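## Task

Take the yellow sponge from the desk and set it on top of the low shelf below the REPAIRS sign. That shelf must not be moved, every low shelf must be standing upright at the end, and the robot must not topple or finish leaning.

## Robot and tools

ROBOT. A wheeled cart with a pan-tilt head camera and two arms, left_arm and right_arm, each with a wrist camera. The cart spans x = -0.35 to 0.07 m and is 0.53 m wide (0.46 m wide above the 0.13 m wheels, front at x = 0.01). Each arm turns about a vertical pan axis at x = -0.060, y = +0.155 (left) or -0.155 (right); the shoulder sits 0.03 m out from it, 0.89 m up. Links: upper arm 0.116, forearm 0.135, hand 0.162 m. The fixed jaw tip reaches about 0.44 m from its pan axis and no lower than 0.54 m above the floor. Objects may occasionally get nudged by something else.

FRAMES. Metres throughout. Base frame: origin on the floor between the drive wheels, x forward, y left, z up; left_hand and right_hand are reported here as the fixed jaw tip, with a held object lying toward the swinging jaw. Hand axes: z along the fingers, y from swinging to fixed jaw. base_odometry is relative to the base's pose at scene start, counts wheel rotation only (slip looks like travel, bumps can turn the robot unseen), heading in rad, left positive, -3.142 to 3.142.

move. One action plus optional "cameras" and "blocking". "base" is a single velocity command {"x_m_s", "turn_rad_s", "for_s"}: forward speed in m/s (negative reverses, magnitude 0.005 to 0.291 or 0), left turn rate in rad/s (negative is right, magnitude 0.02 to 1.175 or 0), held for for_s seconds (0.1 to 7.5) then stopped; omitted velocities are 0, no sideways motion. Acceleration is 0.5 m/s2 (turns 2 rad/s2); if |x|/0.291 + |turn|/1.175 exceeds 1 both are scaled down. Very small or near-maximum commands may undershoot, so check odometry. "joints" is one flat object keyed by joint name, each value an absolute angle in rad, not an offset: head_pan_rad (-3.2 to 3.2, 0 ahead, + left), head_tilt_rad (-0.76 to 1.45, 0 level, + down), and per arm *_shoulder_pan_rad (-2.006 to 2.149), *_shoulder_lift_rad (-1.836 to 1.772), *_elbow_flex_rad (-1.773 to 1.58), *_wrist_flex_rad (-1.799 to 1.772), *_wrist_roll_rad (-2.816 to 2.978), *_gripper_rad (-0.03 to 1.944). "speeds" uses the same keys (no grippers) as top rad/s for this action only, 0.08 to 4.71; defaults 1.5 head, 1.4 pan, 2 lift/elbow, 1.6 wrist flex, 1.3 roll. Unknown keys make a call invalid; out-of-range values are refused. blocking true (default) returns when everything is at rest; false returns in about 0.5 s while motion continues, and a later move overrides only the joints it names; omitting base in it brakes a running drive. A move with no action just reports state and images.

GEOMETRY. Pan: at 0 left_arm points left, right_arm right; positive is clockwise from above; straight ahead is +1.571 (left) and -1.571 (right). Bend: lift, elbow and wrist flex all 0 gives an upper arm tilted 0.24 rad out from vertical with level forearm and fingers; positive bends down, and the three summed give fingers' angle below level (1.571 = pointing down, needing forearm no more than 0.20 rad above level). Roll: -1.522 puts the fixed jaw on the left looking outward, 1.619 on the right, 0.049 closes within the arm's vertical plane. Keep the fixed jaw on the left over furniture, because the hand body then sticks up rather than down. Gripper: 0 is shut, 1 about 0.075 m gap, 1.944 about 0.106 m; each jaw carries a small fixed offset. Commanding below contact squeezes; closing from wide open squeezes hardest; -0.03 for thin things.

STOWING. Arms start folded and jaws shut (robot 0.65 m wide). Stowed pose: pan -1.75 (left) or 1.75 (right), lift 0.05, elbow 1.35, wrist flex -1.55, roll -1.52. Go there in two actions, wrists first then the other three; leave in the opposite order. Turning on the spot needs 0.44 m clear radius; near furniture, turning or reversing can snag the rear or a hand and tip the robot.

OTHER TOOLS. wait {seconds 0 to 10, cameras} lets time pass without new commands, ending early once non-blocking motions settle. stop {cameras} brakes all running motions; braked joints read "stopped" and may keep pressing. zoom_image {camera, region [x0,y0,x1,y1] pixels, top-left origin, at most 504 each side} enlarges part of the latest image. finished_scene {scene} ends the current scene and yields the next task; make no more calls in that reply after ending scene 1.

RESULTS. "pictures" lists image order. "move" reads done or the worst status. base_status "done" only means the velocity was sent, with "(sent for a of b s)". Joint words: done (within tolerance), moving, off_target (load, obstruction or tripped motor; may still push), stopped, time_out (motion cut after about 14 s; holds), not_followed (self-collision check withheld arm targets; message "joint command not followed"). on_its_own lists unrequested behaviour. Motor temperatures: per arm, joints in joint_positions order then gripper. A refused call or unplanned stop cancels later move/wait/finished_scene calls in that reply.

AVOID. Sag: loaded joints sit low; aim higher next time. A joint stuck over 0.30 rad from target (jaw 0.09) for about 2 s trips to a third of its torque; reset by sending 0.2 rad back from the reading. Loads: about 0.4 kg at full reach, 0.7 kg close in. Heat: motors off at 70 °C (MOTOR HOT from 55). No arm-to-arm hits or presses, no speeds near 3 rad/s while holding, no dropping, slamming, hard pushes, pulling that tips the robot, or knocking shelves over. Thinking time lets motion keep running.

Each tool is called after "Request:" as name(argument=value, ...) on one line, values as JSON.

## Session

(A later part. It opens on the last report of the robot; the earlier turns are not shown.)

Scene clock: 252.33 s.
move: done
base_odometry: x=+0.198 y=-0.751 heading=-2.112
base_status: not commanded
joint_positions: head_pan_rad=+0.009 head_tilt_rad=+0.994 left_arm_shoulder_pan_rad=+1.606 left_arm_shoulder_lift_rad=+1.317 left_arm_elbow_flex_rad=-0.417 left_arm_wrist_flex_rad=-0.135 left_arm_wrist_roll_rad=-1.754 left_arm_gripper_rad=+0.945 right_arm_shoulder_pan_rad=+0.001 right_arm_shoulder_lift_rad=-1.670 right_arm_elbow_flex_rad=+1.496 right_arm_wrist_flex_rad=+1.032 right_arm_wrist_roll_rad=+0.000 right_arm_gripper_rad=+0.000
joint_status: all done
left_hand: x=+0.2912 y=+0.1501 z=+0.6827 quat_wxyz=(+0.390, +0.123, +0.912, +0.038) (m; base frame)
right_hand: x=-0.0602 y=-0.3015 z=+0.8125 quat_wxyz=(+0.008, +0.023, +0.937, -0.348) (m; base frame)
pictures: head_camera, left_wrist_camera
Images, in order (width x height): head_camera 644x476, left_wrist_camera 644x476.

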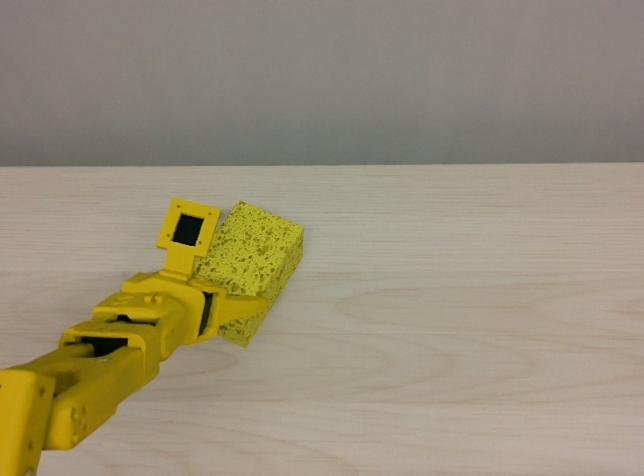

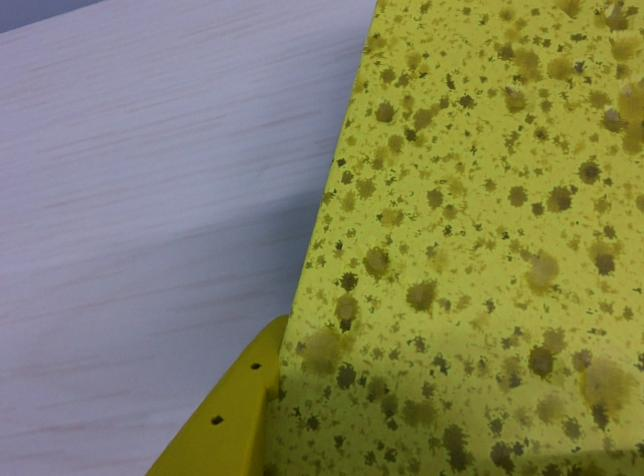

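Request:
move(joints={"left_arm_shoulder_lift_rad":1.65,"left_arm_elbow_flex_rad":-0.57,"left_arm_wrist_flex_rad":-0.35}, speeds={"left_arm_shoulder_lift_rad":0.35,"left_arm_elbow_flex_rad":0.15,"left_arm_wrist_flex_rad":0.25}, cameras=["left_wrist_camera"])

Request:
move(joints={"left_arm_shoulder_lift_rad":1.72,"left_arm_elbow_flex_rad":-0.5,"left_arm_wrist_flex_rad":-0.48}, speeds={"left_arm_shoulder_lift_rad":0.15,"left_arm_elbow_flex_rad":0.15,"left_arm_wrist_flex_rad":0.25}, cameras=["head_camera","left_wrist_camera"])

Scene clock: 263.80 s.
move: done
base_odometry: x=+0.198 y=-0.751 heading=-2.112
base_status: not commanded
joint_positions: head_pan_rad=+0.009 head_tilt_rad=+0.994 left_arm_shoulder_pan_rad=+1.603 left_arm_shoulder_lift_rad=+1.594 left_arm_elbow_flex_rad=-0.573 left_arm_wrist_flex_rad=-0.352 left_arm_wrist_roll_rad=-1.745 left_arm_gripper_rad=+0.946 right_arm_shoulder_pan_rad=+0.001 right_arm_shoulder_lift_rad=-1.670 right_arm_elbow_flex_rad=+1.496 right_arm_wrist_flex_rad=+1.032 right_arm_wrist_roll_rad=+0.000 right_arm_gripper_rad=+0.000
joint_status: all done
left_hand: x=+0.2841 y=+0.1514 z=+0.6527 quat_wxyz=(+0.434, +0.114, +0.893, +0.041) (m; base frame)
right_hand: x=-0.0602 y=-0.3015 z=+0.8125 quat_wxyz=(+0.008, +0.023, +0.937, -0.348) (m; base frame)
pictures: left_wrist_camera
Images, in order (width x height): left_wrist_camera 644x476.

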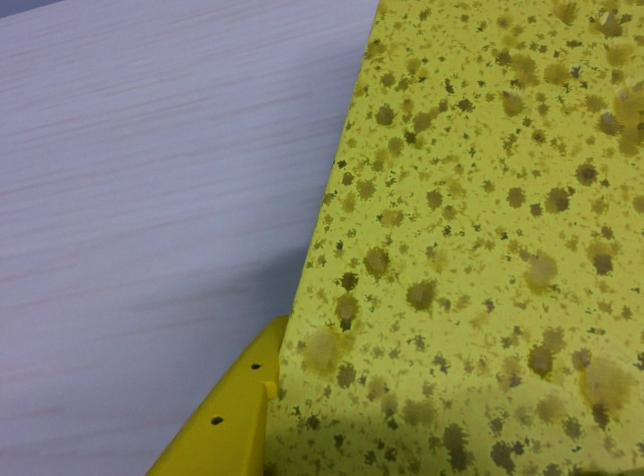

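Scene clock: 264.73 s.
move: done
base_odometry: x=+0.198 y=-0.751 heading=-2.112
base_status: not commanded
joint_positions: head_pan_rad=+0.009 head_tilt_rad=+0.994 left_arm_shoulder_pan_rad=+1.603 left_arm_shoulder_lift_rad=+1.633 left_arm_elbow_flex_rad=-0.549 left_arm_wrist_flex_rad=-0.486 left_arm_wrist_roll_rad=-1.745 left_arm_gripper_rad=+0.946 right_arm_shoulder_pan_rad=+0.001 right_arm_shoulder_lift_rad=-1.670 right_arm_elbow_flex_rad=+1.496 right_arm_wrist_flex_rad=+1.032 right_arm_wrist_roll_rad=+0.000 right_arm_gripper_rad=+0.000
joint_status: all done
left_hand: x=+0.2823 y=+0.1515 z=+0.6531 quat_wxyz=(+0.465, +0.112, +0.877, +0.044) (m; base frame)
right_hand: x=-0.0602 y=-0.3015 z=+0.8125 quat_wxyz=(+0.008, +0.023, +0.937, -0.348) (m; base frame)
pictures: head_camera, left_wrist_camera
Images, in order (width x height): head_camera 644x476, left_wrist_camera 644x476.

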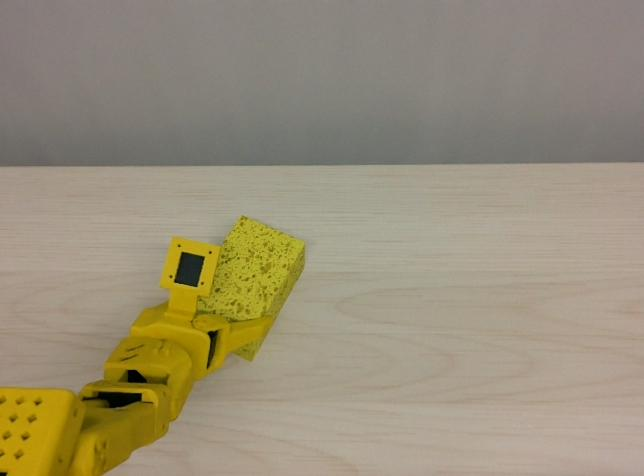

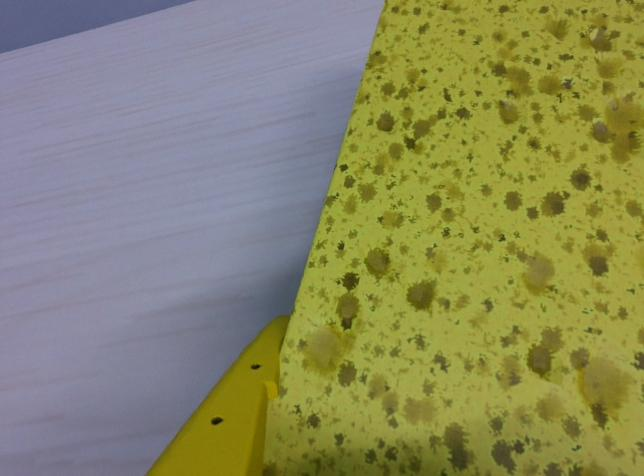

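Request:
move(joints={"left_arm_gripper_rad":1.15}, cameras=["head_camera","left_wrist_camera"])

Scene clock: 275.57 s.
move: done
base_odometry: x=+0.198 y=-0.751 heading=-2.112
base_status: not commanded
joint_positions: head_pan_rad=+0.009 head_tilt_rad=+0.994 left_arm_shoulder_pan_rad=+1.595 left_arm_shoulder_lift_rad=+1.653 left_arm_elbow_flex_rad=-0.546 left_arm_wrist_flex_rad=-0.487 left_arm_wrist_roll_rad=-1.745 left_arm_gripper_rad=+1.149 right_arm_shoulder_pan_rad=+0.001 right_arm_shoulder_lift_rad=-1.670 right_arm_elbow_flex_rad=+1.496 right_arm_wrist_flex_rad=+1.032 right_arm_wrist_roll_rad=+0.000 right_arm_gripper_rad=+0.000
joint_status: all done
left_hand: x=+0.2769 y=+0.1543 z=+0.6466 quat_wxyz=(+0.456, +0.110, +0.882, +0.045) (m; base frame)
right_hand: x=-0.0602 y=-0.3015 z=+0.8125 quat_wxyz=(+0.008, +0.023, +0.937, -0.348) (m; base frame)
pictures: head_camera, left_wrist_camera
Images, in order (width x height): head_camera 644x476, left_wrist_camera 644x476.

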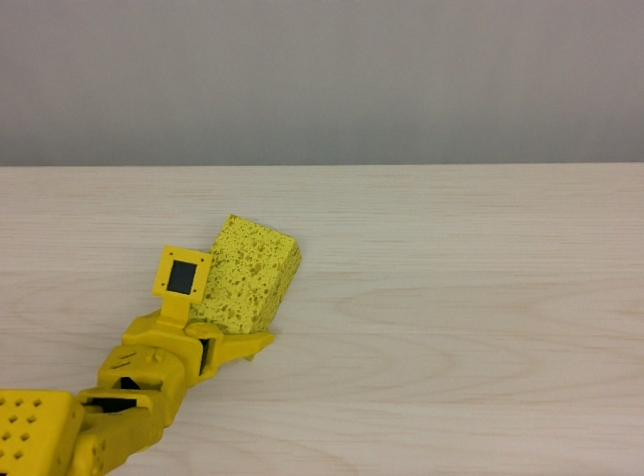

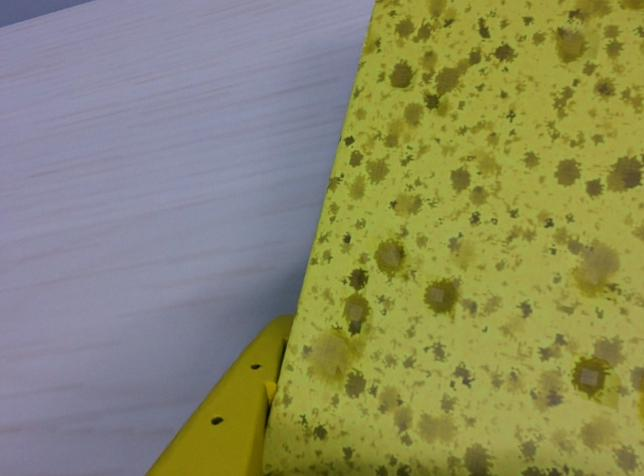

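Request:
move(joints={"left_arm_gripper_rad":1.7})

Request:
move(joints={"left_arm_shoulder_lift_rad":1.2,"left_arm_wrist_flex_rad":-0.3}, speeds={"left_arm_shoulder_lift_rad":0.5})

Request:
move(joints={"left_arm_shoulder_lift_rad":0.3}, cameras=["head_camera"])

Scene clock: 282.17 s.
move: done
base_odometry: x=+0.198 y=-0.751 heading=-2.112
base_status: not commanded
joint_positions: head_pan_rad=+0.009 head_tilt_rad=+0.994 left_arm_shoulder_pan_rad=+1.597 left_arm_shoulder_lift_rad=+1.732 left_arm_elbow_flex_rad=-0.500 left_arm_wrist_flex_rad=-0.475 left_arm_wrist_roll_rad=-1.754 left_arm_gripper_rad=+1.692 right_arm_shoulder_pan_rad=-0.002 right_arm_shoulder_lift_rad=-1.670 right_arm_elbow_flex_rad=+1.496 right_arm_wrist_flex_rad=+1.032 right_arm_wrist_roll_rad=+0.000 right_arm_gripper_rad=+0.000
joint_status: all done
left_hand: x=+0.2444 y=+0.1546 z=+0.6135 quat_wxyz=(+0.393, +0.118, +0.911, +0.041) (m; base frame)
right_hand: x=-0.0597 y=-0.3015 z=+0.8125 quat_wxyz=(+0.009, +0.022, +0.937, -0.348) (m; base frame)
pictures: none

Scene clock: 283.73 s.
move: done
base_odometry: x=+0.198 y=-0.751 heading=-2.112
base_status: not commanded
joint_positions: head_pan_rad=+0.009 head_tilt_rad=+0.994 left_arm_shoulder_pan_rad=+1.597 left_arm_shoulder_lift_rad=+1.269 left_arm_elbow_flex_rad=-0.500 left_arm_wrist_flex_rad=-0.303 left_arm_wrist_roll_rad=-1.754 left_arm_gripper_rad=+1.692 right_arm_shoulder_pan_rad=-0.002 right_arm_shoulder_lift_rad=-1.670 right_arm_elbow_flex_rad=+1.496 right_arm_wrist_flex_rad=+1.032 right_arm_wrist_roll_rad=+0.000 right_arm_gripper_rad=+0.000
joint_status: all done
left_hand: x=+0.3309 y=+0.1523 z=+0.7398 quat_wxyz=(+0.522, +0.110, +0.844, +0.054) (m; base frame)
right_hand: x=-0.0597 y=-0.3015 z=+0.8125 quat_wxyz=(+0.009, +0.022, +0.937, -0.348) (m; base frame)
pictures: none

Scene clock: 285.07 s.
move: done
base_odometry: x=+0.198 y=-0.751 heading=-2.112
base_status: not commanded
joint_positions: head_pan_rad=+0.009 head_tilt_rad=+0.994 left_arm_shoulder_pan_rad=+1.597 left_arm_shoulder_lift_rad=+0.361 left_arm_elbow_flex_rad=-0.496 left_arm_wrist_flex_rad=-0.303 left_arm_wrist_roll_rad=-1.754 left_arm_gripper_rad=+1.692 right_arm_shoulder_pan_rad=-0.002 right_arm_shoulder_lift_rad=-1.670 right_arm_elbow_flex_rad=+1.496 right_arm_wrist_flex_rad=+1.032 right_arm_wrist_roll_rad=+0.000 right_arm_gripper_rad=+0.000
joint_status: all done
left_hand: x=+0.3140 y=+0.1528 z=+1.0824 quat_wxyz=(+0.840, +0.069, +0.532, +0.087) (m; base frame)
right_hand: x=-0.0597 y=-0.3015 z=+0.8125 quat_wxyz=(+0.009, +0.022, +0.937, -0.348) (m; base frame)
pictures: head_camera
Images, in order (width x height): head_camera 644x476.

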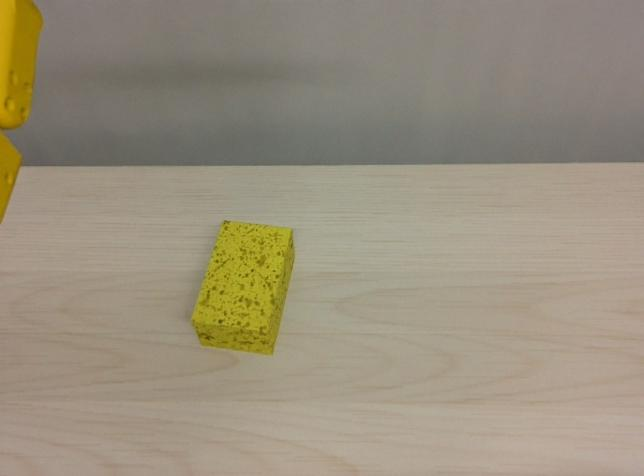

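Request:
finished_scene(scene=2)

The scene is finished: the task was done.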